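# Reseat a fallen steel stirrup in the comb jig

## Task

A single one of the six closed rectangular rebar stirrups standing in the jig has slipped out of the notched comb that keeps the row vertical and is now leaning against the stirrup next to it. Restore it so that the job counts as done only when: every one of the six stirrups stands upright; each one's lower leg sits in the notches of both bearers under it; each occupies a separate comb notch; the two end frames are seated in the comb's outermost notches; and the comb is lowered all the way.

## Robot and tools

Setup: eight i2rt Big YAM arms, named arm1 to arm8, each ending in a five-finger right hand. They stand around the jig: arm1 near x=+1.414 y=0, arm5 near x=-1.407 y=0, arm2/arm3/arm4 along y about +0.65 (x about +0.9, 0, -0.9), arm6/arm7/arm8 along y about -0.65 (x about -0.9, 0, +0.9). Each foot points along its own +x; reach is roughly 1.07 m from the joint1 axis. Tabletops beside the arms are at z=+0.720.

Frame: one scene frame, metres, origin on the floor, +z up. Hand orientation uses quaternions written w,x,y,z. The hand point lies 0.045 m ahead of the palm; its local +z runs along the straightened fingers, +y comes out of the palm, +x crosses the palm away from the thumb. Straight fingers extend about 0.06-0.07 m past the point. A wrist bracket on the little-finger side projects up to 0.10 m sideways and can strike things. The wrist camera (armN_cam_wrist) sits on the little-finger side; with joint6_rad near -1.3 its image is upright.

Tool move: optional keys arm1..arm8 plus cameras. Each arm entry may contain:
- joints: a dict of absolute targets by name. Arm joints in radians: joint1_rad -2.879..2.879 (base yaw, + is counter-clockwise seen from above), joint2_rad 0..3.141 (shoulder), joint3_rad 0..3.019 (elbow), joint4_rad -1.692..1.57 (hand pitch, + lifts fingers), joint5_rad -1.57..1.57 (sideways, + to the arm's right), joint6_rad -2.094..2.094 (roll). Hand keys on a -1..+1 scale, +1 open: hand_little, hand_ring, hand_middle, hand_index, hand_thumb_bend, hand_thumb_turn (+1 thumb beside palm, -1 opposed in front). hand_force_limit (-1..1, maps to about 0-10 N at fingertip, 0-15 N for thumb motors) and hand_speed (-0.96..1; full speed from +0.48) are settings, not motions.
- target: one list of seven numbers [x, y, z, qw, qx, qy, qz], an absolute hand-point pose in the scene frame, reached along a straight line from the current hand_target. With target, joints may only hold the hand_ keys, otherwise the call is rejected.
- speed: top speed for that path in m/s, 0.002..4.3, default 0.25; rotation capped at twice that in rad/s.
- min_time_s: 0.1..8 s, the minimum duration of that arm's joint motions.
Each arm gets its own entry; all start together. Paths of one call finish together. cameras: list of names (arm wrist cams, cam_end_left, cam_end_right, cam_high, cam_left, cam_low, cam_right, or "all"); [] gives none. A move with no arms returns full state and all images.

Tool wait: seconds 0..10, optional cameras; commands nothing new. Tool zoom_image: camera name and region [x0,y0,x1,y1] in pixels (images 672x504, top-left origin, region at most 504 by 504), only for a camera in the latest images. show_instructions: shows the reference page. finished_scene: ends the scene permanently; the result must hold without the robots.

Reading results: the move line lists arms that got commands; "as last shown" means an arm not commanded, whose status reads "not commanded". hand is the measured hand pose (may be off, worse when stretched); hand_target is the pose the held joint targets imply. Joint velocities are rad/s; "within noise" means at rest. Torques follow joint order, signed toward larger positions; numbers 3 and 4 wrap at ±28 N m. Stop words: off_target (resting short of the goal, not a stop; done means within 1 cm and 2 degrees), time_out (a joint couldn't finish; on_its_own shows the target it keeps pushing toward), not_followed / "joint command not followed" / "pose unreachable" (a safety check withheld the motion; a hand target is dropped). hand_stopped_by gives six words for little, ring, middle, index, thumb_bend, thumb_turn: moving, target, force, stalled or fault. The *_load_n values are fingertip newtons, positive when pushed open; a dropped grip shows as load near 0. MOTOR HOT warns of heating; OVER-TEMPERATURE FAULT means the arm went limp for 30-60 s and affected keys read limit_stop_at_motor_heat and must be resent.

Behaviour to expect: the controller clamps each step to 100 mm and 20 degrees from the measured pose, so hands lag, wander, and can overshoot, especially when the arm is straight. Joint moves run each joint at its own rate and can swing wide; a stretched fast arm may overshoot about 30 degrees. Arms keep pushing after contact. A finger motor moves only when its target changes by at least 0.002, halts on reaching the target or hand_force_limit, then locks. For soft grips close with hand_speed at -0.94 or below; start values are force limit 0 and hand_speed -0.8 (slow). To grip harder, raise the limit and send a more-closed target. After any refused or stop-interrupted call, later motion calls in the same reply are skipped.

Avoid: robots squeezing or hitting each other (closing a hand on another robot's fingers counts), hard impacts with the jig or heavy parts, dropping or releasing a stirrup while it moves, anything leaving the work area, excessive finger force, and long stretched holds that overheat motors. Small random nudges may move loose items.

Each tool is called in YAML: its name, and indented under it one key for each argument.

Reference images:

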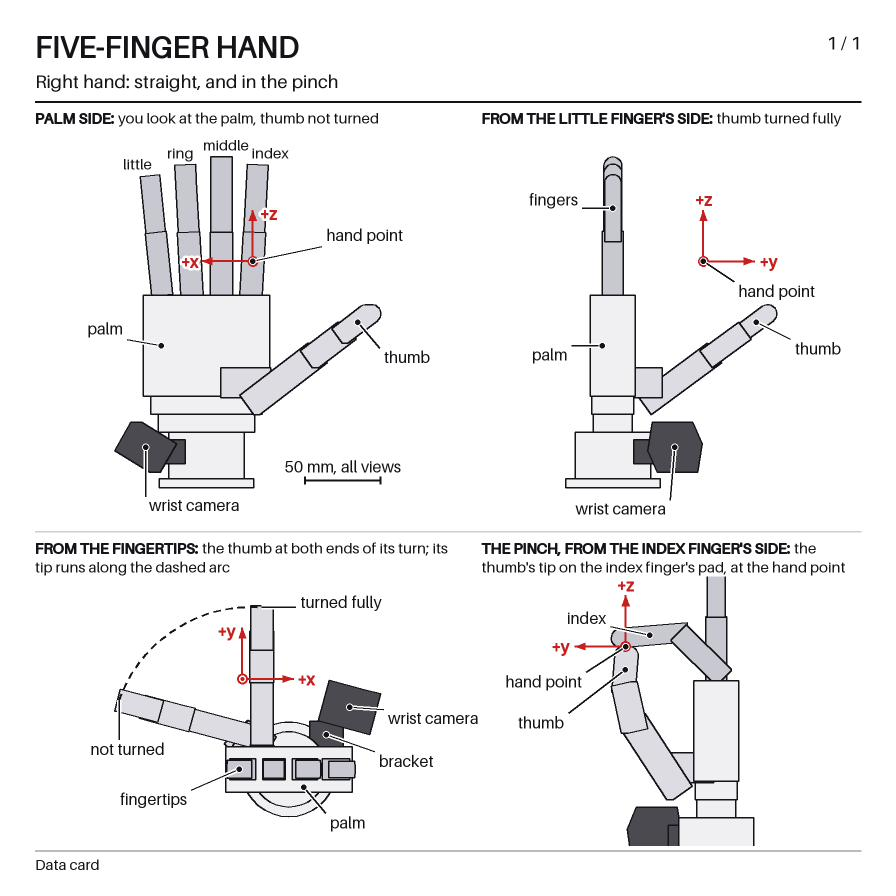

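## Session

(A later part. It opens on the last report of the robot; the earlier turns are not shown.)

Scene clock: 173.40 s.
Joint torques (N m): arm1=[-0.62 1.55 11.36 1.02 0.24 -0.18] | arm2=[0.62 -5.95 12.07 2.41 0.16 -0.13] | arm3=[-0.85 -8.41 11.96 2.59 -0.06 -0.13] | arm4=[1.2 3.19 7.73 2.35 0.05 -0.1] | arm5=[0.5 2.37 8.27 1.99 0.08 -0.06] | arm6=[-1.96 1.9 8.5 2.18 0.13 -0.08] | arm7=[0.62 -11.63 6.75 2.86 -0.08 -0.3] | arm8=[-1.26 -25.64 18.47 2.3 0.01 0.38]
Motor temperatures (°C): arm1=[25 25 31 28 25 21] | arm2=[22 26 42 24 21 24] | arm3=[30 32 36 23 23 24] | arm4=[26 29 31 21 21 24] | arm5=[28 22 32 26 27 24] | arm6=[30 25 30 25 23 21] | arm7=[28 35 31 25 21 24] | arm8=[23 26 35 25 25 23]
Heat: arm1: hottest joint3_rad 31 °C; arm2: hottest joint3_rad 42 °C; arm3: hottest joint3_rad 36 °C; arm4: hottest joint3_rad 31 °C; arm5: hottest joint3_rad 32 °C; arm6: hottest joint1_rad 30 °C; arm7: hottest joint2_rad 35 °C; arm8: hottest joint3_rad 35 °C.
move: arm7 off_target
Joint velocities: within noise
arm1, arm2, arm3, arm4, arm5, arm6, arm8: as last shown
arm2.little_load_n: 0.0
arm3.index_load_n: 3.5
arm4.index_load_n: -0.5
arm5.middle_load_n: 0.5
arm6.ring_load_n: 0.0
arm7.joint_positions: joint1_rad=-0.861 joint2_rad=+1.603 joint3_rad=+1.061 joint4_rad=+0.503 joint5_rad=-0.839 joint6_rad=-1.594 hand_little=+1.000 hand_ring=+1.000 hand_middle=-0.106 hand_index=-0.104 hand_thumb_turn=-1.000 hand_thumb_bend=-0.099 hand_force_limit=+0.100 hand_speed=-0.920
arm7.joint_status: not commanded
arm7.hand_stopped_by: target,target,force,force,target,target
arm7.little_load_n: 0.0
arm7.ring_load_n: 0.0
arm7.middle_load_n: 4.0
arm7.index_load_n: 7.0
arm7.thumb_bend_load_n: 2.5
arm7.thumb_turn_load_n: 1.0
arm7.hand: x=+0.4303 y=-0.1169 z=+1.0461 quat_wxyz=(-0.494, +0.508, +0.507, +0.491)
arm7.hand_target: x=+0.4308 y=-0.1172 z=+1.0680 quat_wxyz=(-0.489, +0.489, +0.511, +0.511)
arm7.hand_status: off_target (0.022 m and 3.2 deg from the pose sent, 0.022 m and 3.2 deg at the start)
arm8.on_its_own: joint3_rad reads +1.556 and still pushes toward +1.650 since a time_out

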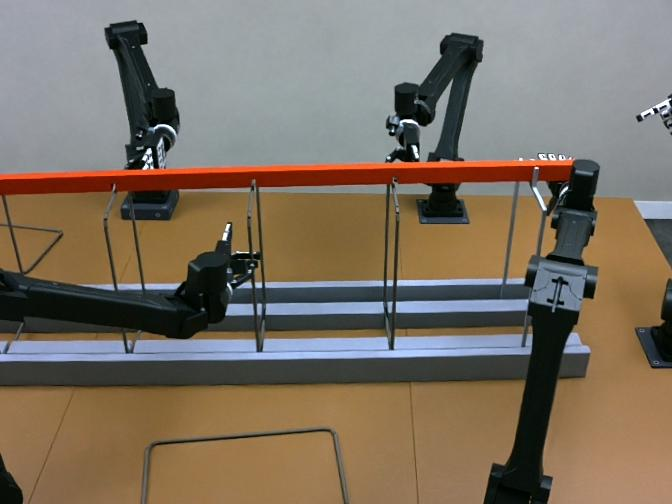

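move:
  arm7: {"target": [0.436, -0.117, 1.067, 0.4890, -0.4890, -0.5108, -0.5108], "speed": 0.03}
  cameras: ["cam_right"]

zoom_image:
  camera: "cam_right"
  region: [220, 150, 340, 240]

Scene clock: 174.53 s.
Joint torques (N m): arm1=[-0.03 2.32 11.6 1.16 0.23 -0.19] | arm2=[0.56 -5.89 12.07 2.41 0.16 -0.13] | arm3=[-0.67 -8.35 11.99 2.62 -0.06 -0.13] | arm4=[1.2 3.02 7.73 2.33 0.05 -0.09] | arm5=[-0.09 1.96 8.21 1.95 0.11 -0.08] | arm6=[-1.96 2.02 8.44 2.18 0.12 -0.08] | arm7=[0.15 -10.99 7.34 2.92 -0.28 -0.28] | arm8=[-1.08 -25.47 18.48 2.36 0 0.37]
Motor temperatures (°C): arm1=[25 25 31 28 25 21] | arm2=[22 26 42 24 21 24] | arm3=[30 32 36 23 23 24] | arm4=[26 29 31 21 21 24] | arm5=[28 22 32 26 27 24] | arm6=[30 25 30 25 23 21] | arm7=[28 34 31 25 21 24] | arm8=[23 27 35 25 25 23]
Heat: arm1: hottest joint3_rad 31 °C; arm2: hottest joint3_rad 42 °C; arm3: hottest joint3_rad 36 °C; arm4: hottest joint3_rad 31 °C; arm5: hottest joint3_rad 32 °C; arm6: hottest joint1_rad 30 °C; arm7: hottest joint2_rad 34 °C; arm8: hottest joint3_rad 35 °C.
move: arm7 off_target
Joint velocities: within noise
arm1, arm2, arm3, arm4, arm5, arm6, arm8: as last shown
arm1.ring_load_n: 0.5
arm2.index_load_n: 3.0
arm2.thumb_bend_load_n: 0.0
arm3.index_load_n: 4.0
arm3.thumb_turn_load_n: 0.0
arm4.index_load_n: 0.0
arm5.little_load_n: 0.5
arm5.middle_load_n: 0.0
arm6.middle_load_n: -0.5
arm7.joint_positions: joint1_rad=-0.861 joint2_rad=+1.603 joint3_rad=+1.061 joint4_rad=+0.503 joint5_rad=-0.841 joint6_rad=-1.594 hand_little=+1.000 hand_ring=+1.000 hand_middle=-0.106 hand_index=-0.104 hand_thumb_turn=-1.000 hand_thumb_bend=-0.099 hand_force_limit=+0.100 hand_speed=-0.920
arm7.joint_status: not commanded
arm7.hand_stopped_by: target,target,force,force,target,target
arm7.little_load_n: 0.0
arm7.ring_load_n: 0.0
arm7.middle_load_n: 4.0
arm7.index_load_n: 6.5
arm7.thumb_bend_load_n: 2.5
arm7.thumb_turn_load_n: 1.0
arm7.hand: x=+0.4298 y=-0.1167 z=+1.0461 quat_wxyz=(-0.494, +0.508, +0.507, +0.491)
arm7.hand_target: x=+0.4356 y=-0.1174 z=+1.0670 quat_wxyz=(-0.489, +0.489, +0.511, +0.511)
arm7.hand_status: off_target (0.022 m and 3.2 deg from the pose sent, 0.022 m and 3.2 deg at the start)
arm8.on_its_own: joint3_rad reads +1.556 and still pushes toward +1.650 since a time_out

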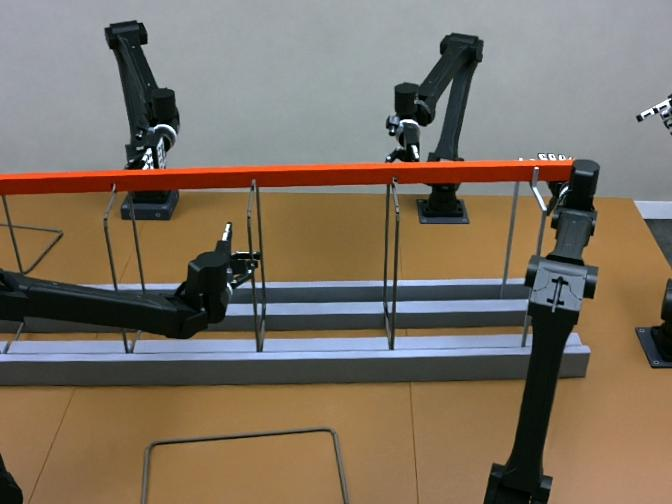

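Scaled by 4.200 from the camera's image (finer frame: 960x720).

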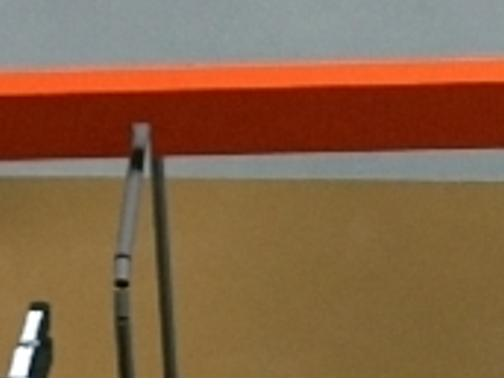

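move:
  arm7: {"target": [0.441, -0.117, 1.066, 0.4890, -0.4890, -0.5108, -0.5108], "speed": 0.03}
  cameras: ["cam_right"]

zoom_image:
  camera: "cam_right"
  region: [220, 150, 340, 240]

Scene clock: 175.63 s.
Joint torques (N m): arm1=[0.67 2.55 11.34 0.87 0.25 -0.22] | arm2=[0.62 -5.95 12.07 2.41 0.16 -0.13] | arm3=[-1.03 -8.35 11.88 2.67 -0.05 -0.14] | arm4=[1.2 3.14 7.75 2.3 0.06 -0.1] | arm5=[-0.44 1.79 8.13 1.92 0.1 -0.05] | arm6=[-1.96 2.14 8.51 2.21 0.13 -0.08] | arm7=[-0.38 -10.17 7.94 2.92 -0.22 -0.3] | arm8=[-1.2 -25.52 18.48 2.3 0 0.37]
Motor temperatures (°C): arm1=[25 25 31 28 25 21] | arm2=[22 26 42 24 21 24] | arm3=[30 32 36 23 23 24] | arm4=[26 29 31 21 21 24] | arm5=[28 22 32 26 27 24] | arm6=[30 25 30 25 23 21] | arm7=[28 34 31 25 21 24] | arm8=[23 27 35 25 25 23]
Heat: arm1: hottest joint3_rad 31 °C; arm2: hottest joint3_rad 42 °C; arm3: hottest joint3_rad 36 °C; arm4: hottest joint3_rad 31 °C; arm5: hottest joint3_rad 32 °C; arm6: hottest joint1_rad 30 °C; arm7: hottest joint2_rad 34 °C; arm8: hottest joint3_rad 35 °C.
move: arm7 off_target
Joint velocities: within noise
arm1, arm2, arm3, arm4, arm5, arm6, arm8: as last shown
arm1.ring_load_n: 0.0
arm1.thumb_turn_load_n: 0.0
arm2.index_load_n: 2.5
arm2.thumb_bend_load_n: 0.5
arm3.index_load_n: 3.5
arm3.thumb_bend_load_n: 3.5
arm5.little_load_n: 0.0
arm5.index_load_n: 0.5
arm6.middle_load_n: 0.0
arm6.index_load_n: -0.5
arm7.joint_positions: joint1_rad=-0.862 joint2_rad=+1.603 joint3_rad=+1.061 joint4_rad=+0.503 joint5_rad=-0.849 joint6_rad=-1.594 hand_little=+1.000 hand_ring=+1.000 hand_middle=-0.106 hand_index=-0.104 hand_thumb_turn=-1.000 hand_thumb_bend=-0.099 hand_force_limit=+0.100 hand_speed=-0.920
arm7.joint_status: not commanded
arm7.hand_stopped_by: target,target,force,force,target,target
arm7.little_load_n: 0.0
arm7.ring_load_n: 0.0
arm7.middle_load_n: 3.5
arm7.index_load_n: 6.5
arm7.thumb_bend_load_n: 2.5
arm7.thumb_turn_load_n: 1.0
arm7.hand: x=+0.4290 y=-0.1168 z=+1.0461 quat_wxyz=(-0.496, +0.506, +0.509, +0.489)
arm7.hand_target: x=+0.4404 y=-0.1176 z=+1.0661 quat_wxyz=(-0.489, +0.489, +0.511, +0.511)
arm7.hand_status: off_target (0.023 m and 3.3 deg from the pose sent, 0.023 m and 3.3 deg at the start)
arm8.on_its_own: joint3_rad reads +1.556 and still pushes toward +1.650 since a time_out

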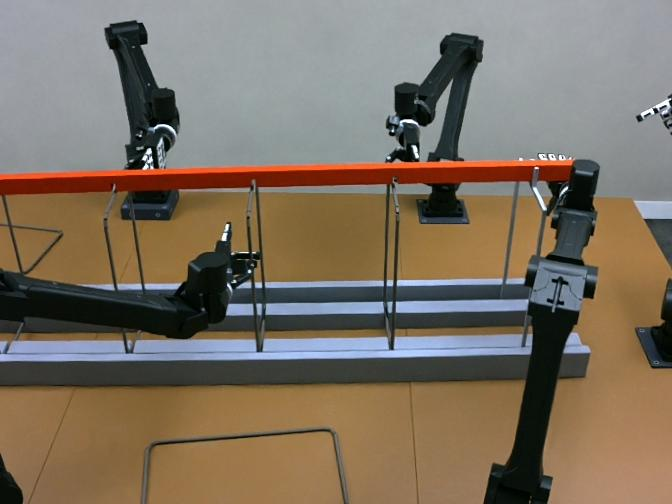

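Scaled by 4.200 from the camera's image (finer frame: 960x720).

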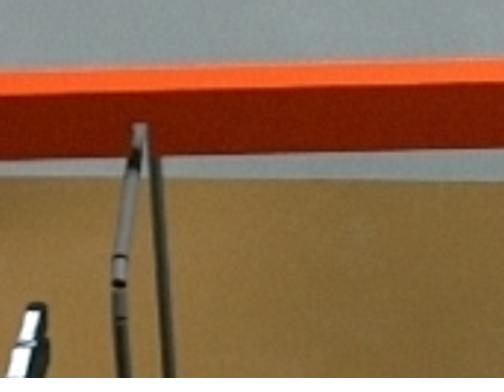

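move:
  arm7: {"target": [0.456, -0.117, 1.067, 0.5075, -0.5075, -0.4924, -0.4924], "speed": 0.04}

move:
  arm7: {"target": [0.4300, -0.117, 1.068, 0.4880, -0.4880, -0.5117, -0.5117], "speed": 0.03}
  cameras: ["cam_right", "arm7_cam_wrist"]

zoom_image:
  camera: "cam_right"
  region: [220, 150, 340, 240]

zoom_image:
  camera: "cam_right"
  region: [200, 180, 320, 360]

Scene clock: 177.67 s.
Joint torques (N m): arm1=[-0.32 2.08 11.55 1.32 0.18 -0.18] | arm2=[0.62 -5.95 12.07 2.41 0.16 -0.13] | arm3=[-0.73 -8.29 11.97 2.62 -0.06 -0.13] | arm4=[1.2 3.19 7.77 2.29 0.03 -0.1] | arm5=[-0.26 2.43 8.13 1.94 0.08 -0.05] | arm6=[-2.02 1.96 8.47 2.15 0.11 -0.08] | arm7=[-0.56 -10.05 9.26 1.89 -0.18 0] | arm8=[-1.14 -25.7 18.55 2.29 0.01 0.36]
Motor temperatures (°C): arm1=[25 25 31 28 25 21] | arm2=[22 26 42 24 21 24] | arm3=[30 32 36 23 23 24] | arm4=[26 29 31 21 21 24] | arm5=[28 22 32 26 27 24] | arm6=[30 25 30 25 23 21] | arm7=[28 34 31 25 21 24] | arm8=[23 27 35 25 25 23]
Heat: arm1: hottest joint3_rad 31 °C; arm2: hottest joint3_rad 42 °C; arm3: hottest joint3_rad 36 °C; arm4: hottest joint3_rad 31 °C; arm5: hottest joint3_rad 32 °C; arm6: hottest joint1_rad 30 °C; arm7: hottest joint2_rad 34 °C; arm8: hottest joint3_rad 35 °C.
move: arm7 off_target
Joint velocities: within noise
arm1.joint_positions: joint1_rad=+1.205 joint2_rad=+0.811 joint3_rad=+1.849 joint4_rad=-1.695 joint5_rad=+0.766 joint6_rad=-0.578 hand_little=+1.000 hand_ring=-1.000 hand_middle=-1.000 hand_index=-1.000 hand_thumb_turn=-1.000 hand_thumb_bend=+1.000 hand_force_limit=+0.000 hand_speed=+0.000
arm1.joint_status: not commanded
arm1.hand_stopped_by: fault,target,target,target,target,target
arm1.little_load_n: 0.0
arm1.ring_load_n: -0.5
arm1.middle_load_n: 0.0
arm1.index_load_n: 0.0
arm1.thumb_bend_load_n: 0.0
arm1.thumb_turn_load_n: 0.0
arm1.hand: x=+1.2367 y=-0.0669 z=+1.3277 quat_wxyz=(+0.484, -0.075, -0.845, +0.214)
arm1.hand_target: x=+1.2381 y=-0.0594 z=+1.3389 quat_wxyz=(+0.488, -0.080, -0.841, +0.221)
arm1.hand_status: not commanded
arm2.joint_positions: joint1_rad=-0.446 joint2_rad=+1.066 joint3_rad=+0.900 joint4_rad=+0.108 joint5_rad=-0.423 joint6_rad=-1.573 hand_little=+1.000 hand_ring=+1.000 hand_middle=-0.064 hand_index=-0.075 hand_thumb_turn=-1.000 hand_thumb_bend=-0.080 hand_force_limit=-0.100 hand_speed=-0.920
arm2.joint_status: not commanded
arm2.hand_stopped_by: target,target,force,force,target,target
arm2.little_load_n: 0.0
arm2.ring_load_n: 0.0
arm2.middle_load_n: 4.5
arm2.index_load_n: 2.5
arm2.thumb_bend_load_n: 0.0
arm2.thumb_turn_load_n: 0.0
arm2.hand: x=+0.7019 y=+0.1484 z=+1.1147 quat_wxyz=(+0.484, +0.504, -0.516, +0.496)
arm2.hand_target: x=+0.7005 y=+0.1432 z=+1.1418 quat_wxyz=(+0.500, +0.500, -0.500, +0.500)
arm2.hand_status: not commanded
arm3.joint_positions: joint1_rad=+0.469 joint2_rad=+1.223 joint3_rad=+0.876 joint4_rad=+0.306 joint5_rad=+0.441 joint6_rad=-1.567 hand_little=+1.000 hand_ring=+1.000 hand_middle=+1.000 hand_index=-0.103 hand_thumb_turn=-1.000 hand_thumb_bend=-0.008 hand_force_limit=-0.600 hand_speed=-0.900
arm3.joint_status: not commanded
arm3.hand_stopped_by: target,target,target,force,force,target
arm3.little_load_n: 0.0
arm3.ring_load_n: 0.0
arm3.middle_load_n: 0.0
arm3.index_load_n: 4.0
arm3.thumb_bend_load_n: 3.0
arm3.thumb_turn_load_n: 0.0
arm3.hand: x=+0.1079 y=+0.1127 z=+1.0984 quat_wxyz=(+0.490, +0.516, -0.504, +0.489)
arm3.hand_target: x=+0.1028 y=+0.1069 z=+1.1179 quat_wxyz=(+0.500, +0.500, -0.500, +0.500)
arm3.hand_status: not commanded
arm4.joint_positions: joint1_rad=+0.384 joint2_rad=+0.552 joint3_rad=+1.350 joint4_rad=-1.286 joint5_rad=+0.102 joint6_rad=-0.981 hand_little=+1.000 hand_ring=+1.000 hand_middle=+1.000 hand_index=+1.000 hand_thumb_turn=+1.000 hand_thumb_bend=+1.000 hand_force_limit=+0.000 hand_speed=-0.800
arm4.joint_status: not commanded
arm4.hand_stopped_by: target,target,target,target,target,target
arm4.little_load_n: 0.0
arm4.ring_load_n: 0.0
arm4.middle_load_n: 0.0
arm4.index_load_n: 0.0
arm4.thumb_bend_load_n: 0.0
arm4.thumb_turn_load_n: 0.0
arm4.hand: x=-0.8792 y=+0.4314 z=+1.2836 quat_wxyz=(+0.195, +0.515, -0.683, +0.479)
arm4.hand_target: x=-0.8796 y=+0.4322 z=+1.2924 quat_wxyz=(+0.197, +0.511, -0.679, +0.488)
arm4.hand_status: not commanded
arm5.joint_positions: joint1_rad=+0.098 joint2_rad=+0.650 joint3_rad=+1.435 joint4_rad=-1.275 joint5_rad=+0.139 joint6_rad=-1.336 hand_little=+1.000 hand_ring=+1.000 hand_middle=+1.000 hand_index=+1.000 hand_thumb_turn=+1.000 hand_thumb_bend=+1.000 hand_force_limit=+0.000 hand_speed=-0.800
arm5.joint_status: not commanded
arm5.hand_stopped_by: target,target,target,target,target,target
arm5.little_load_n: 0.0
arm5.ring_load_n: 0.0
arm5.middle_load_n: 0.0
arm5.index_load_n: 0.0
arm5.thumb_bend_load_n: 0.0
arm5.thumb_turn_load_n: 0.0
arm5.hand: x=-1.1677 y=-0.0576 z=+1.2974 quat_wxyz=(-0.025, +0.847, -0.095, +0.522)
arm5.hand_target: x=-1.1690 y=-0.0577 z=+1.3064 quat_wxyz=(-0.027, +0.842, -0.095, +0.531)
arm5.hand_status: not commanded
arm6.joint_positions: joint1_rad=-0.123 joint2_rad=+0.630 joint3_rad=+1.447 joint4_rad=-1.200 joint5_rad=+0.216 joint6_rad=-1.427 hand_little=+1.000 hand_ring=+1.000 hand_middle=+1.000 hand_index=+1.000 hand_thumb_turn=+1.000 hand_thumb_bend=+1.000 hand_force_limit=+0.000 hand_speed=-0.800
arm6.joint_status: not commanded
arm6.hand_stopped_by: target,target,target,target,target,target
arm6.little_load_n: 0.0
arm6.ring_load_n: 0.0
arm6.middle_load_n: 0.0
arm6.index_load_n: 0.0
arm6.thumb_bend_load_n: 0.0
arm6.thumb_turn_load_n: 0.0
arm6.hand: x=-0.7750 y=-0.4274 z=+1.2815 quat_wxyz=(-0.330, +0.693, +0.455, +0.451)
arm6.hand_target: x=-0.7752 y=-0.4293 z=+1.2898 quat_wxyz=(-0.337, +0.690, +0.451, +0.456)
arm6.hand_status: not commanded
arm7.joint_positions: joint1_rad=-0.881 joint2_rad=+1.623 joint3_rad=+1.087 joint4_rad=+0.503 joint5_rad=-0.872 joint6_rad=-1.550 hand_little=+1.000 hand_ring=+1.000 hand_middle=-0.106 hand_index=-0.104 hand_thumb_turn=-1.000 hand_thumb_bend=-0.099 hand_force_limit=+0.100 hand_speed=-0.920
arm7.joint_status: not commanded
arm7.hand_stopped_by: target,target,force,force,target,target
arm7.little_load_n: 0.0
arm7.ring_load_n: 0.0
arm7.middle_load_n: 4.0
arm7.index_load_n: 6.5
arm7.thumb_bend_load_n: 2.5
arm7.thumb_turn_load_n: 1.0
arm7.hand: x=+0.4397 y=-0.1180 z=+1.0454 quat_wxyz=(-0.508, +0.514, +0.498, +0.479)
arm7.hand_target: x=+0.4551 y=-0.1179 z=+1.0671 quat_wxyz=(-0.507, +0.507, +0.493, +0.493)
arm7.hand_status: off_target (0.027 m and 1.8 deg from the pose sent, 0.034 m and 2.3 deg at the start)
arm8.joint_positions: joint1_rad=-0.364 joint2_rad=+1.812 joint3_rad=+1.556 joint4_rad=+0.250 joint5_rad=-0.321 joint6_rad=+0.018 hand_little=+1.000 hand_ring=+1.000 hand_middle=+1.000 hand_index=+1.000 hand_thumb_turn=-1.000 hand_thumb_bend=+1.000 hand_force_limit=+0.000 hand_speed=-0.800
arm8.joint_status: not commanded
arm8.hand_stopped_by: target,target,target,target,target,target
arm8.little_load_n: 0.0
arm8.ring_load_n: 0.0
arm8.middle_load_n: 0.0
arm8.index_load_n: -0.5
arm8.thumb_bend_load_n: 0.0
arm8.thumb_turn_load_n: 0.0
arm8.on_its_own: joint3_rad reads +1.556 and still pushes toward +1.650 since a time_out
arm8.hand: x=+1.0614 y=+0.1249 z=+1.0999 quat_wxyz=(-0.708, +0.706, -0.005, -0.004)
arm8.hand_target: x=+1.0546 y=+0.1118 z=+1.2307 quat_wxyz=(-0.770, +0.637, +0.007, +0.005)
arm8.hand_status: not commanded
pictures: none

Scene clock: 179.47 s.
Joint torques (N m): arm1=[-0.44 1.96 11.6 1.13 0.24 -0.18] | arm2=[0.62 -5.95 12.07 2.41 0.16 -0.13] | arm3=[-0.5 -8.18 12 2.61 -0.05 -0.14] | arm4=[1.14 3.19 7.75 2.32 0.05 -0.09] | arm5=[-0.38 2.26 8.18 2.04 0.08 -0.07] | arm6=[-1.85 2.08 8.47 2.19 0.12 -0.08] | arm7=[1.03 -11.93 6.26 2.91 0.09 -0.37] | arm8=[-1.32 -25.64 18.48 2.29 0 0.38]
Motor temperatures (°C): arm1=[25 25 31 28 25 21] | arm2=[22 26 42 24 21 24] | arm3=[30 32 36 23 23 24] | arm4=[26 29 31 21 21 24] | arm5=[28 22 32 26 27 24] | arm6=[30 24 30 25 23 21] | arm7=[28 34 31 25 21 24] | arm8=[23 27 36 25 25 23]
Heat: arm1: hottest joint3_rad 31 °C; arm2: hottest joint3_rad 42 °C; arm3: hottest joint3_rad 36 °C; arm4: hottest joint3_rad 31 °C; arm5: hottest joint3_rad 32 °C; arm6: hottest joint1_rad 30 °C; arm7: hottest joint2_rad 34 °C; arm8: hottest joint3_rad 36 °C.
move: arm7 off_target
Joint velocities: within noise
arm1, arm2, arm3, arm4, arm5, arm6, arm8: as last shown
arm1.ring_load_n: 0.5
arm1.thumb_turn_load_n: 0.5
arm2.thumb_bend_load_n: 0.5
arm3.index_load_n: 3.5
arm3.thumb_bend_load_n: 3.5
arm3.thumb_turn_load_n: 0.5
arm4.little_load_n: 0.5
arm6.ring_load_n: 0.5
arm7.joint_positions: joint1_rad=-0.866 joint2_rad=+1.607 joint3_rad=+1.066 joint4_rad=+0.503 joint5_rad=-0.841 joint6_rad=-1.588 hand_little=+1.000 hand_ring=+1.000 hand_middle=-0.106 hand_index=-0.104 hand_thumb_turn=-1.000 hand_thumb_bend=-0.099 hand_force_limit=+0.100 hand_speed=-0.920
arm7.joint_status: not commanded
arm7.hand_stopped_by: target,target,force,force,target,target
arm7.little_load_n: 0.0
arm7.ring_load_n: 0.0
arm7.middle_load_n: 4.0
arm7.index_load_n: 6.5
arm7.thumb_bend_load_n: 3.0
arm7.thumb_turn_load_n: 1.0
arm7.hand: x=+0.4338 y=-0.1179 z=+1.0459 quat_wxyz=(-0.494, +0.510, +0.504, +0.491)
arm7.hand_target: x=+0.4298 y=-0.1171 z=+1.0677 quat_wxyz=(-0.488, +0.488, +0.512, +0.512)
arm7.hand_status: off_target (0.022 m and 3.6 deg from the pose sent, 0.025 m and 5.5 deg at the start)
arm8.index_load_n: 0.0
arm8.on_its_own: joint3_rad reads +1.556 and still pushes toward +1.650 since a time_out
pictures: arm7_cam_wrist, cam_right

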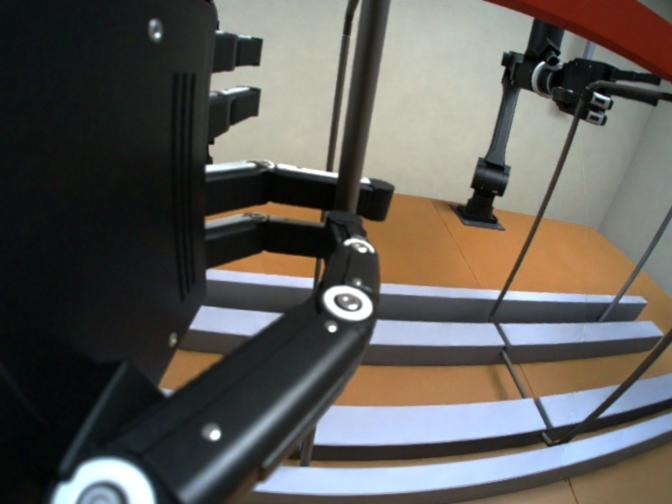

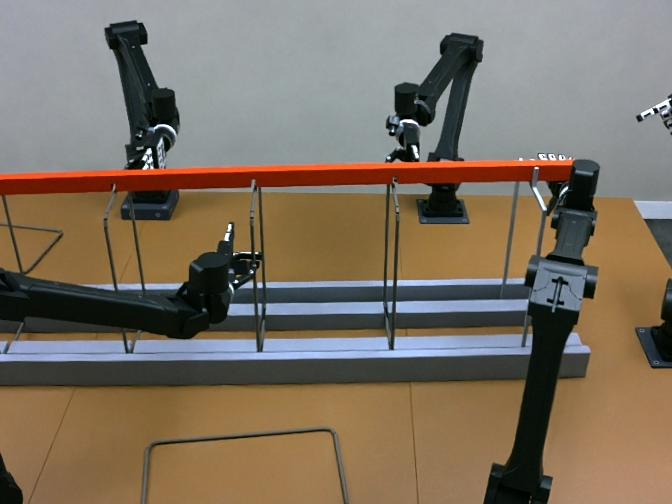

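Scaled by 4.200 from the camera's image (finer frame: 960x720).

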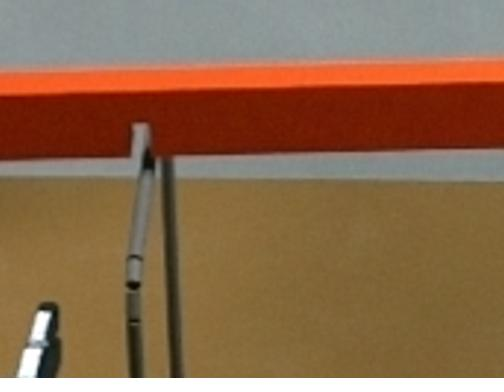

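Scaled by 2.800 from the camera's image (finer frame: 960x720).

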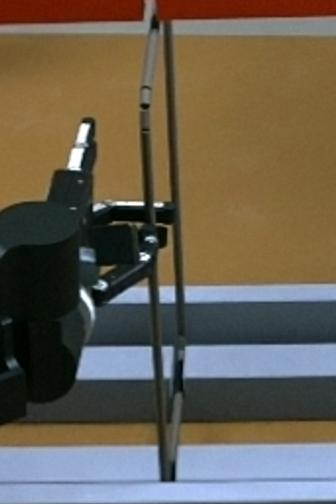

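move:
  arm7: {"target": [0.4287, -0.117, 1.068, 0.4876, -0.4876, -0.5121, -0.5121], "speed": 0.03}
  cameras: ["cam_right"]

zoom_image:
  camera: "cam_right"
  region: [220, 150, 340, 240]

Scene clock: 180.73 s.
Joint torques (N m): arm1=[-0.21 2.02 11.52 0.94 0.25 -0.19] | arm2=[0.62 -5.89 12.07 2.41 0.16 -0.13] | arm3=[-0.67 -8.35 11.97 2.55 -0.07 -0.14] | arm4=[1.32 3.14 7.76 2.3 0.04 -0.09] | arm5=[-0.56 2.2 8.1 1.98 0.05 -0.02] | arm6=[-2.08 2.02 8.49 2.21 0.11 -0.09] | arm7=[0.91 -11.69 6.23 3.02 0.1 -0.36] | arm8=[-1.32 -25.76 18.48 2.28 0 0.37]
Motor temperatures (°C): arm1=[25 24 31 28 25 21] | arm2=[22 26 42 24 21 24] | arm3=[30 32 36 23 23 24] | arm4=[26 29 31 21 21 24] | arm5=[28 22 32 26 27 24] | arm6=[30 24 30 25 23 21] | arm7=[28 34 31 25 21 24] | arm8=[23 27 36 25 25 23]
Heat: arm1: hottest joint3_rad 31 °C; arm2: hottest joint3_rad 42 °C; arm3: hottest joint3_rad 36 °C; arm4: hottest joint3_rad 31 °C; arm5: hottest joint3_rad 32 °C; arm6: hottest joint1_rad 30 °C; arm7: hottest joint2_rad 34 °C; arm8: hottest joint3_rad 36 °C.
move: arm7 off_target
Joint velocities: within noise
arm1, arm2, arm3, arm4, arm5, arm6, arm8: as last shown
arm1.thumb_turn_load_n: 0.0
arm3.index_load_n: 4.0
arm3.thumb_bend_load_n: 3.0
arm3.thumb_turn_load_n: 0.0
arm4.little_load_n: 0.0
arm6.ring_load_n: 0.0
arm7.joint_positions: joint1_rad=-0.865 joint2_rad=+1.605 joint3_rad=+1.063 joint4_rad=+0.503 joint5_rad=-0.840 joint6_rad=-1.591 hand_little=+1.000 hand_ring=+1.000 hand_middle=-0.106 hand_index=-0.104 hand_thumb_turn=-1.000 hand_thumb_bend=-0.099 hand_force_limit=+0.100 hand_speed=-0.920
arm7.joint_status: not commanded
arm7.hand_stopped_by: target,target,force,force,target,target
arm7.little_load_n: 0.0
arm7.ring_load_n: 0.0
arm7.middle_load_n: 4.0
arm7.index_load_n: 6.5
arm7.thumb_bend_load_n: 3.0
arm7.thumb_turn_load_n: 1.0
arm7.hand: x=+0.4326 y=-0.1179 z=+1.0460 quat_wxyz=(-0.494, +0.509, +0.505, +0.491)
arm7.hand_target: x=+0.4285 y=-0.1171 z=+1.0679 quat_wxyz=(-0.488, +0.488, +0.512, +0.512)
arm7.hand_status: off_target (0.022 m and 3.6 deg from the pose sent, 0.023 m and 3.7 deg at the start)
arm8.index_load_n: -0.5
arm8.on_its_own: joint3_rad reads +1.556 and still pushes toward +1.650 since a time_out

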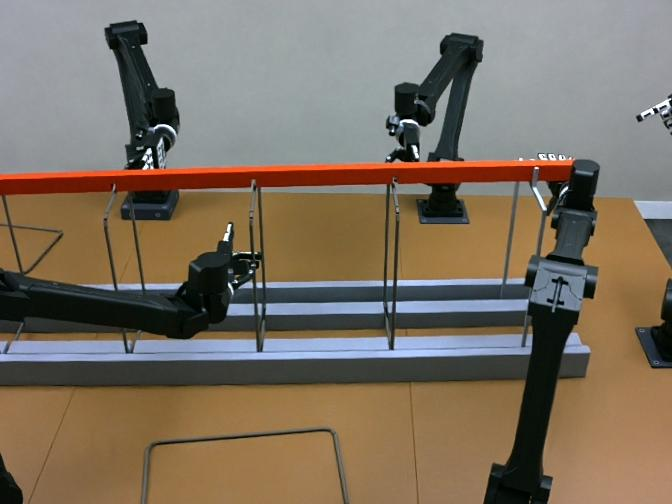

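Scaled by 4.200 from the camera's image (finer frame: 960x720).

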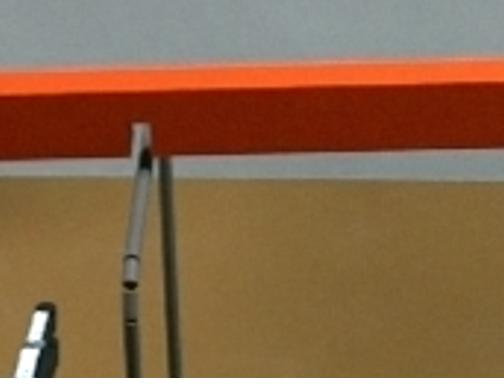

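move:
  arm8: {"joints": {"joint2_rad": 1.75, "joint3_rad": 1.63, "joint4_rad": 0.25}, "min_time_s": 1.5}
  cameras: ["cam_end_right"]

Scene clock: 183.13 s.
Joint torques (N m): arm1=[-0.32 2.49 11.43 0.96 0.22 -0.14] | arm2=[0.62 -5.95 12.07 2.41 0.16 -0.13] | arm3=[-0.62 -8.29 11.9 2.58 -0.06 -0.13] | arm4=[1.2 3.14 7.77 2.33 0.05 -0.1] | arm5=[0.03 1.85 8.24 1.99 0.06 -0.07] | arm6=[-2.14 2.02 8.49 2.24 0.11 -0.08] | arm7=[1.38 -11.99 6.15 2.97 0.09 -0.36] | arm8=[-0.97 -23.65 16.66 2.07 0 0.34]
Motor temperatures (°C): arm1=[25 24 31 28 25 21] | arm2=[22 26 42 24 21 24] | arm3=[30 32 36 23 23 24] | arm4=[26 28 31 21 21 24] | arm5=[28 22 32 26 27 24] | arm6=[30 24 30 25 23 21] | arm7=[28 34 31 25 21 24] | arm8=[23 27 36 25 25 23]
Heat: arm1: hottest joint3_rad 31 °C; arm2: hottest joint3_rad 42 °C; arm3: hottest joint3_rad 36 °C; arm4: hottest joint3_rad 31 °C; arm5: hottest joint3_rad 32 °C; arm6: hottest joint1_rad 30 °C; arm7: hottest joint2_rad 34 °C; arm8: hottest joint3_rad 36 °C.
move: arm8 done
Joint velocities: within noise
arm1, arm2, arm3, arm4, arm5, arm6, arm7: as last shown
arm1.ring_load_n: 0.0
arm2.index_load_n: 3.0
arm3.index_load_n: 3.5
arm3.thumb_bend_load_n: 3.5
arm8.joint_positions: joint1_rad=-0.364 joint2_rad=+1.812 joint3_rad=+1.556 joint4_rad=+0.241 joint5_rad=-0.321 joint6_rad=+0.020 hand_little=+1.000 hand_ring=+1.000 hand_middle=+1.000 hand_index=+1.000 hand_thumb_turn=-1.000 hand_thumb_bend=+1.000 hand_force_limit=+0.000 hand_speed=-0.800
arm8.joint_status: all done
arm8.hand_stopped_by: target,target,target,target,target,target
arm8.little_load_n: 0.0
arm8.ring_load_n: 0.0
arm8.middle_load_n: 0.0
arm8.index_load_n: 0.0
arm8.thumb_bend_load_n: 0.0
arm8.thumb_turn_load_n: 0.0
arm8.hand: x=+1.0611 y=+0.1244 z=+1.0978 quat_wxyz=(-0.705, +0.709, -0.007, -0.005)
arm8.hand_target: x=+1.0568 y=+0.1180 z=+1.1951 quat_wxyz=(-0.752, +0.659, +0.000, -0.001)
arm8.hand_status: not commanded

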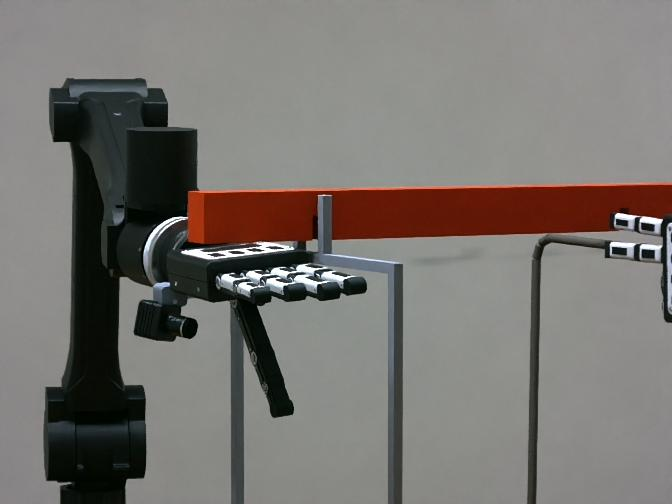

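move:
  arm8: {"joints": {"joint2_rad": 1.768, "joint3_rad": 1.615, "joint4_rad": 0.245}, "min_time_s": 1.2}
  cameras: ["cam_end_right"]

Scene clock: 185.60 s.
Joint torques (N m): arm1=[-0.21 2.02 11.48 1.05 0.26 -0.13] | arm2=[0.62 -5.89 12.07 2.41 0.16 -0.13] | arm3=[-0.73 -8.23 11.93 2.65 -0.06 -0.14] | arm4=[1.2 3.14 7.76 2.32 0.04 -0.09] | arm5=[-0.26 2.26 8.02 2 0.08 -0.07] | arm6=[-2.08 2.08 8.49 2.21 0.12 -0.07] | arm7=[0.91 -11.81 6.26 2.97 0.1 -0.36] | arm8=[-1.03 -22.07 15.35 2.1 -0.01 0.36]
Motor temperatures (°C): arm1=[25 24 31 28 25 21] | arm2=[22 26 42 24 21 24] | arm3=[30 32 36 23 23 24] | arm4=[26 28 31 21 21 24] | arm5=[28 22 33 26 27 24] | arm6=[30 24 30 25 23 21] | arm7=[28 34 31 25 21 24] | arm8=[23 27 36 25 25 23]
Heat: arm1: hottest joint3_rad 31 °C; arm2: hottest joint3_rad 42 °C; arm3: hottest joint3_rad 36 °C; arm4: hottest joint3_rad 31 °C; arm5: hottest joint3_rad 33 °C; arm6: hottest joint1_rad 30 °C; arm7: hottest joint2_rad 34 °C; arm8: hottest joint3_rad 36 °C.
move: arm8 done
Joint velocities: within noise
arm1, arm2, arm3, arm4, arm5, arm6, arm7: as last shown
arm3.index_load_n: 4.0
arm3.thumb_bend_load_n: 3.0
arm3.thumb_turn_load_n: 0.5
arm7.middle_load_n: 3.5
arm8.joint_positions: joint1_rad=-0.364 joint2_rad=+1.812 joint3_rad=+1.556 joint4_rad=+0.235 joint5_rad=-0.321 joint6_rad=+0.020 hand_little=+1.000 hand_ring=+1.000 hand_middle=+1.000 hand_index=+1.000 hand_thumb_turn=-1.000 hand_thumb_bend=+1.000 hand_force_limit=+0.000 hand_speed=-0.800
arm8.joint_status: all done
arm8.hand_stopped_by: target,target,target,target,target,target
arm8.little_load_n: 0.0
arm8.ring_load_n: 0.0
arm8.middle_load_n: 0.0
arm8.index_load_n: 0.0
arm8.thumb_bend_load_n: 0.0
arm8.thumb_turn_load_n: 0.0
arm8.hand: x=+1.0610 y=+0.1240 z=+1.0963 quat_wxyz=(-0.703, +0.711, -0.008, -0.006)
arm8.hand_target: x=+1.0582 y=+0.1216 z=+1.1705 quat_wxyz=(-0.740, +0.673, -0.005, -0.005)
arm8.hand_status: not commanded

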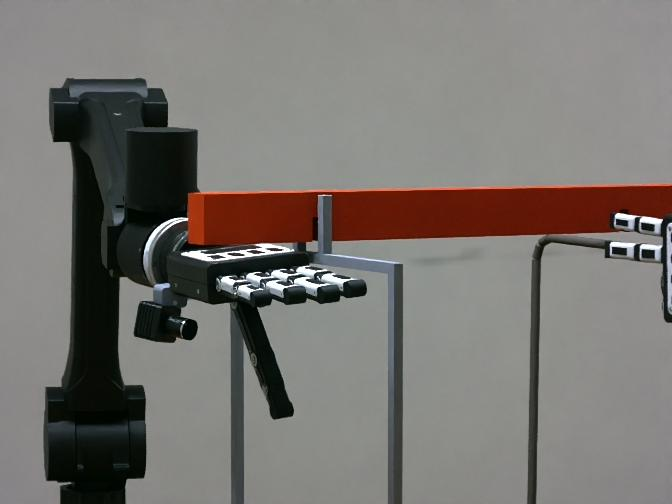

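move:
  arm8: {"joints": {"joint2_rad": 1.782, "joint3_rad": 1.602, "joint4_rad": 0.24}, "min_time_s": 1.0}
  cameras: ["cam_end_right"]

Scene clock: 187.03 s.
Joint torques (N m): arm1=[0.09 1.61 11.44 1.21 0.23 -0.18] | arm2=[0.62 -5.89 12.08 2.41 0.16 -0.13] | arm3=[-0.73 -8.41 11.93 2.59 -0.04 -0.14] | arm4=[1.32 3.08 7.75 2.3 0.05 -0.09] | arm5=[-0.67 1.44 8.14 2.03 0.04 -0.09] | arm6=[-2.08 1.96 8.5 2.19 0.12 -0.08] | arm7=[1.03 -11.87 6.17 2.95 0.1 -0.36] | arm8=[-1.08 -21.66 14.08 2.13 0 0.36]
Motor temperatures (°C): arm1=[25 24 31 28 25 21] | arm2=[22 26 42 24 21 24] | arm3=[30 32 36 23 23 24] | arm4=[26 28 31 21 21 24] | arm5=[28 22 33 26 27 24] | arm6=[30 24 30 25 23 21] | arm7=[28 34 31 25 21 24] | arm8=[23 27 36 25 25 23]
Heat: arm1: hottest joint3_rad 31 °C; arm2: hottest joint3_rad 42 °C; arm3: hottest joint3_rad 36 °C; arm4: hottest joint3_rad 31 °C; arm5: hottest joint3_rad 33 °C; arm6: hottest joint1_rad 30 °C; arm7: hottest joint2_rad 34 °C; arm8: hottest joint3_rad 36 °C.
move: arm8 done
Joint velocities: within noise
arm1, arm2, arm3, arm4, arm5, arm6, arm7: as last shown
arm1.thumb_bend_load_n: -0.5
arm2.index_load_n: 2.5
arm3.index_load_n: 3.5
arm7.middle_load_n: 4.0
arm7.thumb_bend_load_n: 3.5
arm8.joint_positions: joint1_rad=-0.364 joint2_rad=+1.820 joint3_rad=+1.556 joint4_rad=+0.228 joint5_rad=-0.321 joint6_rad=+0.020 hand_little=+1.000 hand_ring=+1.000 hand_middle=+1.000 hand_index=+1.000 hand_thumb_turn=-1.000 hand_thumb_bend=+1.000 hand_force_limit=+0.000 hand_speed=-0.800
arm8.joint_status: all done
arm8.hand_stopped_by: target,target,target,target,target,target
arm8.little_load_n: 0.0
arm8.ring_load_n: 0.0
arm8.middle_load_n: 0.0
arm8.index_load_n: 0.0
arm8.thumb_bend_load_n: 0.0
arm8.thumb_turn_load_n: 0.0
arm8.hand: x=+1.0614 y=+0.1251 z=+1.0885 quat_wxyz=(-0.698, +0.716, -0.009, -0.008)
arm8.hand_target: x=+1.0589 y=+0.1237 z=+1.1504 quat_wxyz=(-0.730, +0.684, -0.009, -0.009)
arm8.hand_status: not commanded

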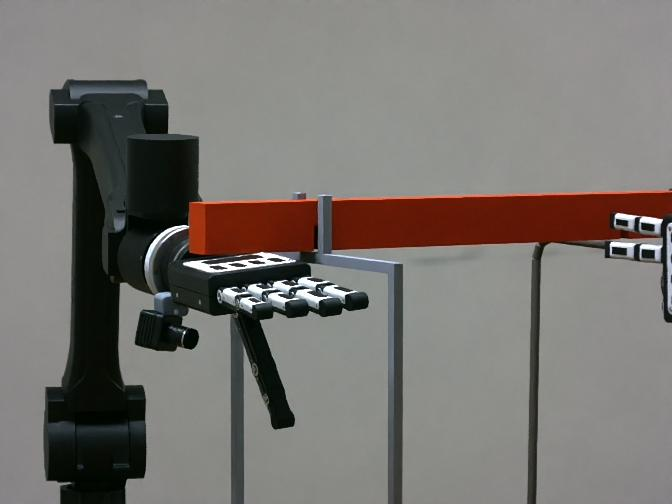

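move:
  cameras: ["cam_right", "cam_left", "arm2_cam_wrist", "arm3_cam_wrist"]

zoom_image:
  camera: "cam_right"
  region: [220, 150, 340, 240]

zoom_image:
  camera: "cam_right"
  region: [340, 150, 460, 240]

zoom_image:
  camera: "arm2_cam_wrist"
  region: [290, 50, 430, 190]

zoom_image:
  camera: "arm3_cam_wrist"
  region: [260, 50, 400, 190]

zoom_image:
  camera: "arm2_cam_wrist"
  region: [530, 120, 672, 260]

Scene clock: 187.37 s.
Joint torques (N m): arm1=[-0.44 1.67 11.58 1.35 0.28 -0.12] | arm2=[0.62 -5.95 12.07 2.41 0.16 -0.13] | arm3=[-0.62 -8.41 12 2.65 -0.05 -0.13] | arm4=[1.26 3.14 7.76 2.33 0.05 -0.09] | arm5=[-0.21 1.85 8.05 2 0.11 -0.05] | arm6=[-1.9 1.9 8.5 2.21 0.12 -0.08] | arm7=[1.03 -12.04 6.17 3 0.1 -0.35] | arm8=[-1.38 -21.54 14.17 2.17 0 0.34]
Motor temperatures (°C): arm1=[25 24 31 28 25 21] | arm2=[22 26 42 24 21 24] | arm3=[30 32 36 23 23 24] | arm4=[26 28 31 21 21 24] | arm5=[28 22 33 26 27 24] | arm6=[30 24 30 25 23 21] | arm7=[28 34 31 25 21 24] | arm8=[23 27 36 25 25 23]
Heat: arm1: hottest joint3_rad 31 °C; arm2: hottest joint3_rad 42 °C; arm3: hottest joint3_rad 36 °C; arm4: hottest joint3_rad 31 °C; arm5: hottest joint3_rad 33 °C; arm6: hottest joint1_rad 30 °C; arm7: hottest joint2_rad 34 °C; arm8: hottest joint3_rad 36 °C.
Joint velocities: within noise
arm1.joint_positions: joint1_rad=+1.205 joint2_rad=+0.811 joint3_rad=+1.849 joint4_rad=-1.695 joint5_rad=+0.766 joint6_rad=-0.578 hand_little=+1.000 hand_ring=-1.000 hand_middle=-1.000 hand_index=-1.000 hand_thumb_turn=-1.000 hand_thumb_bend=+1.000 hand_force_limit=+0.000 hand_speed=+0.000
arm1.joint_status: not commanded
arm1.hand_stopped_by: fault,target,target,target,target,target
arm1.little_load_n: 0.0
arm1.ring_load_n: 0.0
arm1.middle_load_n: 0.0
arm1.index_load_n: 0.0
arm1.thumb_bend_load_n: -0.5
arm1.thumb_turn_load_n: 0.0
arm1.hand: x=+1.2367 y=-0.0669 z=+1.3277 quat_wxyz=(+0.484, -0.075, -0.845, +0.214) (m; scene frame)
arm1.hand_target: x=+1.2381 y=-0.0594 z=+1.3389 quat_wxyz=(+0.488, -0.080, -0.841, +0.221) (m; scene frame)
arm1.hand_status: not commanded
arm2.joint_positions: joint1_rad=-0.446 joint2_rad=+1.066 joint3_rad=+0.900 joint4_rad=+0.108 joint5_rad=-0.423 joint6_rad=-1.573 hand_little=+1.000 hand_ring=+1.000 hand_middle=-0.064 hand_index=-0.075 hand_thumb_turn=-1.000 hand_thumb_bend=-0.080 hand_force_limit=-0.100 hand_speed=-0.920
arm2.joint_status: not commanded
arm2.hand_stopped_by: target,target,force,force,target,target
arm2.little_load_n: 0.0
arm2.ring_load_n: 0.0
arm2.middle_load_n: 4.5
arm2.index_load_n: 2.5
arm2.thumb_bend_load_n: 0.0
arm2.thumb_turn_load_n: 0.0
arm2.hand: x=+0.7019 y=+0.1484 z=+1.1147 quat_wxyz=(+0.484, +0.504, -0.516, +0.496) (m; scene frame)
arm2.hand_target: x=+0.7005 y=+0.1432 z=+1.1418 quat_wxyz=(+0.500, +0.500, -0.500, +0.500) (m; scene frame)
arm2.hand_status: not commanded
arm3.joint_positions: joint1_rad=+0.469 joint2_rad=+1.223 joint3_rad=+0.876 joint4_rad=+0.306 joint5_rad=+0.441 joint6_rad=-1.567 hand_little=+1.000 hand_ring=+1.000 hand_middle=+1.000 hand_index=-0.103 hand_thumb_turn=-1.000 hand_thumb_bend=-0.008 hand_force_limit=-0.600 hand_speed=-0.900
arm3.joint_status: not commanded
arm3.hand_stopped_by: target,target,target,force,force,target
arm3.little_load_n: 0.0
arm3.ring_load_n: 0.0
arm3.middle_load_n: 0.0
arm3.index_load_n: 4.0
arm3.thumb_bend_load_n: 3.0
arm3.thumb_turn_load_n: 0.5
arm3.hand: x=+0.1079 y=+0.1127 z=+1.0984 quat_wxyz=(+0.490, +0.516, -0.504, +0.489) (m; scene frame)
arm3.hand_target: x=+0.1028 y=+0.1069 z=+1.1179 quat_wxyz=(+0.500, +0.500, -0.500, +0.500) (m; scene frame)
arm3.hand_status: not commanded
arm4.joint_positions: joint1_rad=+0.384 joint2_rad=+0.552 joint3_rad=+1.350 joint4_rad=-1.286 joint5_rad=+0.102 joint6_rad=-0.981 hand_little=+1.000 hand_ring=+1.000 hand_middle=+1.000 hand_index=+1.000 hand_thumb_turn=+1.000 hand_thumb_bend=+1.000 hand_force_limit=+0.000 hand_speed=-0.800
arm4.joint_status: not commanded
arm4.hand_stopped_by: target,target,target,target,target,target
arm4.little_load_n: 0.0
arm4.ring_load_n: 0.0
arm4.middle_load_n: 0.0
arm4.index_load_n: 0.0
arm4.thumb_bend_load_n: 0.0
arm4.thumb_turn_load_n: 0.0
arm4.hand: x=-0.8792 y=+0.4314 z=+1.2836 quat_wxyz=(+0.195, +0.515, -0.683, +0.479) (m; scene frame)
arm4.hand_target: x=-0.8796 y=+0.4322 z=+1.2924 quat_wxyz=(+0.197, +0.511, -0.679, +0.488) (m; scene frame)
arm4.hand_status: not commanded
arm5.joint_positions: joint1_rad=+0.098 joint2_rad=+0.650 joint3_rad=+1.435 joint4_rad=-1.275 joint5_rad=+0.139 joint6_rad=-1.336 hand_little=+1.000 hand_ring=+1.000 hand_middle=+1.000 hand_index=+1.000 hand_thumb_turn=+1.000 hand_thumb_bend=+1.000 hand_force_limit=+0.000 hand_speed=-0.800
arm5.joint_status: not commanded
arm5.hand_stopped_by: target,target,target,target,target,target
arm5.little_load_n: 0.0
arm5.ring_load_n: 0.0
arm5.middle_load_n: 0.0
arm5.index_load_n: 0.0
arm5.thumb_bend_load_n: 0.0
arm5.thumb_turn_load_n: 0.0
arm5.hand: x=-1.1677 y=-0.0576 z=+1.2974 quat_wxyz=(-0.025, +0.847, -0.095, +0.522) (m; scene frame)
arm5.hand_target: x=-1.1690 y=-0.0577 z=+1.3064 quat_wxyz=(-0.027, +0.842, -0.095, +0.531) (m; scene frame)
arm5.hand_status: not commanded
arm6.joint_positions: joint1_rad=-0.123 joint2_rad=+0.630 joint3_rad=+1.447 joint4_rad=-1.200 joint5_rad=+0.216 joint6_rad=-1.427 hand_little=+1.000 hand_ring=+1.000 hand_middle=+1.000 hand_index=+1.000 hand_thumb_turn=+1.000 hand_thumb_bend=+1.000 hand_force_limit=+0.000 hand_speed=-0.800
arm6.joint_status: not commanded
arm6.hand_stopped_by: target,target,target,target,target,target
arm6.little_load_n: 0.0
arm6.ring_load_n: 0.0
arm6.middle_load_n: 0.0
arm6.index_load_n: 0.0
arm6.thumb_bend_load_n: 0.0
arm6.thumb_turn_load_n: 0.0
arm6.hand: x=-0.7750 y=-0.4274 z=+1.2815 quat_wxyz=(-0.330, +0.693, +0.455, +0.451) (m; scene frame)
arm6.hand_target: x=-0.7752 y=-0.4293 z=+1.2898 quat_wxyz=(-0.337, +0.690, +0.451, +0.456) (m; scene frame)
arm6.hand_status: not commanded
arm7.joint_positions: joint1_rad=-0.865 joint2_rad=+1.605 joint3_rad=+1.063 joint4_rad=+0.503 joint5_rad=-0.840 joint6_rad=-1.591 hand_little=+1.000 hand_ring=+1.000 hand_middle=-0.106 hand_index=-0.104 hand_thumb_turn=-1.000 hand_thumb_bend=-0.099 hand_force_limit=+0.100 hand_speed=-0.920
arm7.joint_status: not commanded
arm7.hand_stopped_by: target,target,force,force,target,target
arm7.little_load_n: 0.0
arm7.ring_load_n: 0.0
arm7.middle_load_n: 4.0
arm7.index_load_n: 6.5
arm7.thumb_bend_load_n: 3.0
arm7.thumb_turn_load_n: 1.0
arm7.hand: x=+0.4326 y=-0.1179 z=+1.0460 quat_wxyz=(-0.494, +0.509, +0.505, +0.491) (m; scene frame)
arm7.hand_target: x=+0.4285 y=-0.1171 z=+1.0679 quat_wxyz=(-0.488, +0.488, +0.512, +0.512) (m; scene frame)
arm7.hand_status: not commanded
arm8.joint_positions: joint1_rad=-0.364 joint2_rad=+1.820 joint3_rad=+1.556 joint4_rad=+0.228 joint5_rad=-0.321 joint6_rad=+0.020 hand_little=+1.000 hand_ring=+1.000 hand_middle=+1.000 hand_index=+1.000 hand_thumb_turn=-1.000 hand_thumb_bend=+1.000 hand_force_limit=+0.000 hand_speed=-0.800
arm8.joint_status: all done
arm8.hand_stopped_by: target,target,target,target,target,target
arm8.little_load_n: 0.0
arm8.ring_load_n: -0.5
arm8.middle_load_n: 0.0
arm8.index_load_n: 0.0
arm8.thumb_bend_load_n: 0.0
arm8.thumb_turn_load_n: 0.0
arm8.hand: x=+1.0614 y=+0.1251 z=+1.0885 quat_wxyz=(-0.698, +0.716, -0.009, -0.008) (m; scene frame)
arm8.hand_target: x=+1.0589 y=+0.1237 z=+1.1504 quat_wxyz=(-0.730, +0.684, -0.009, -0.009) (m; scene frame)
arm8.hand_status: not commanded
pictures: arm2_cam_wrist, arm3_cam_wrist, cam_left, cam_right

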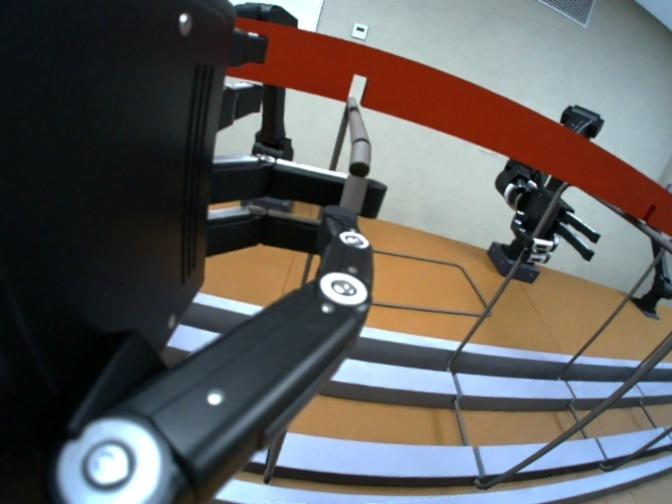

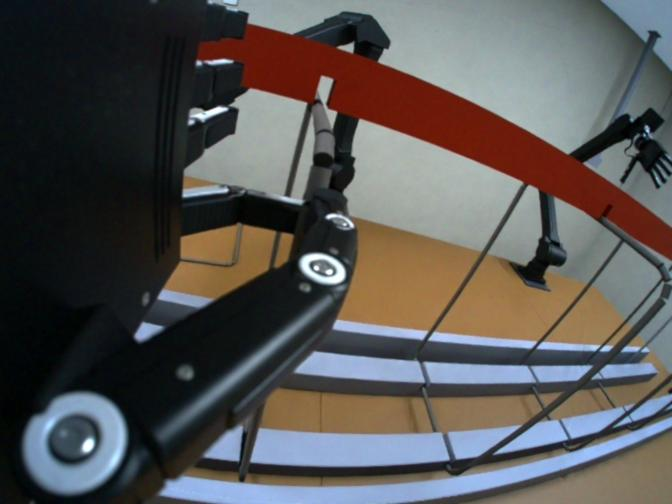

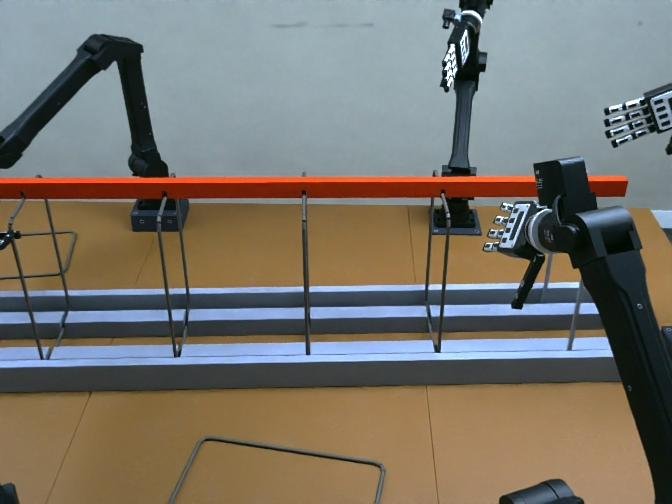

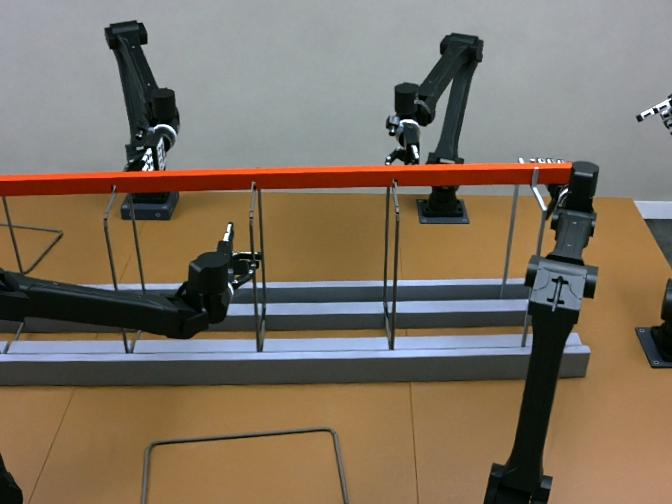

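Scaled by 4.200 from the camera's image (finer frame: 960x720).

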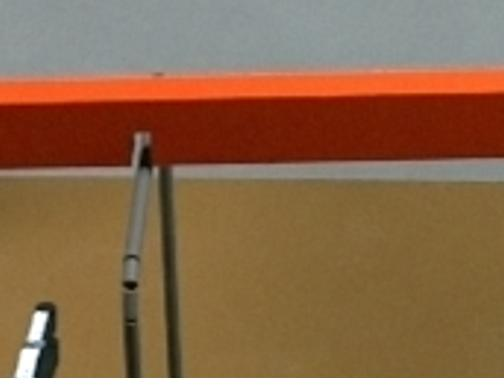

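Scaled by 4.200 from the camera's image (finer frame: 960x720).

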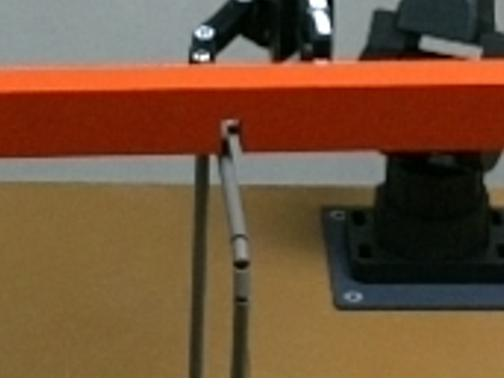

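Scaled by 3.600 from the camera's image (finer frame: 960x720).

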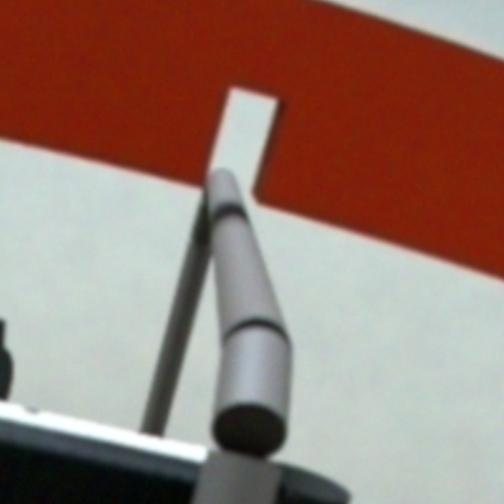

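Scaled by 3.600 from the camera's image (finer frame: 960x720).

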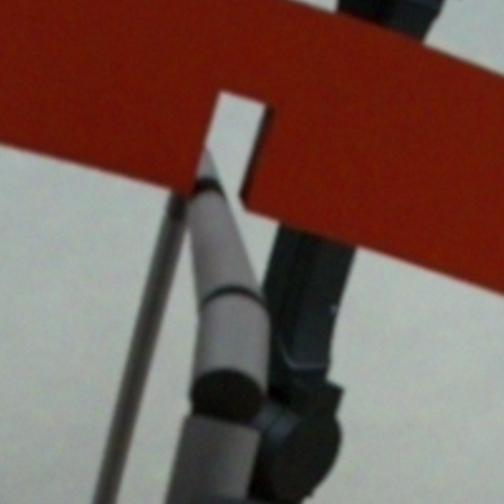

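Scaled by 3.549 from the camera's image (finer frame: 960x720).

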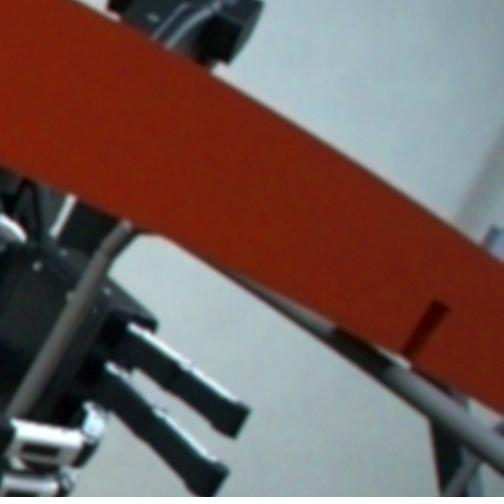

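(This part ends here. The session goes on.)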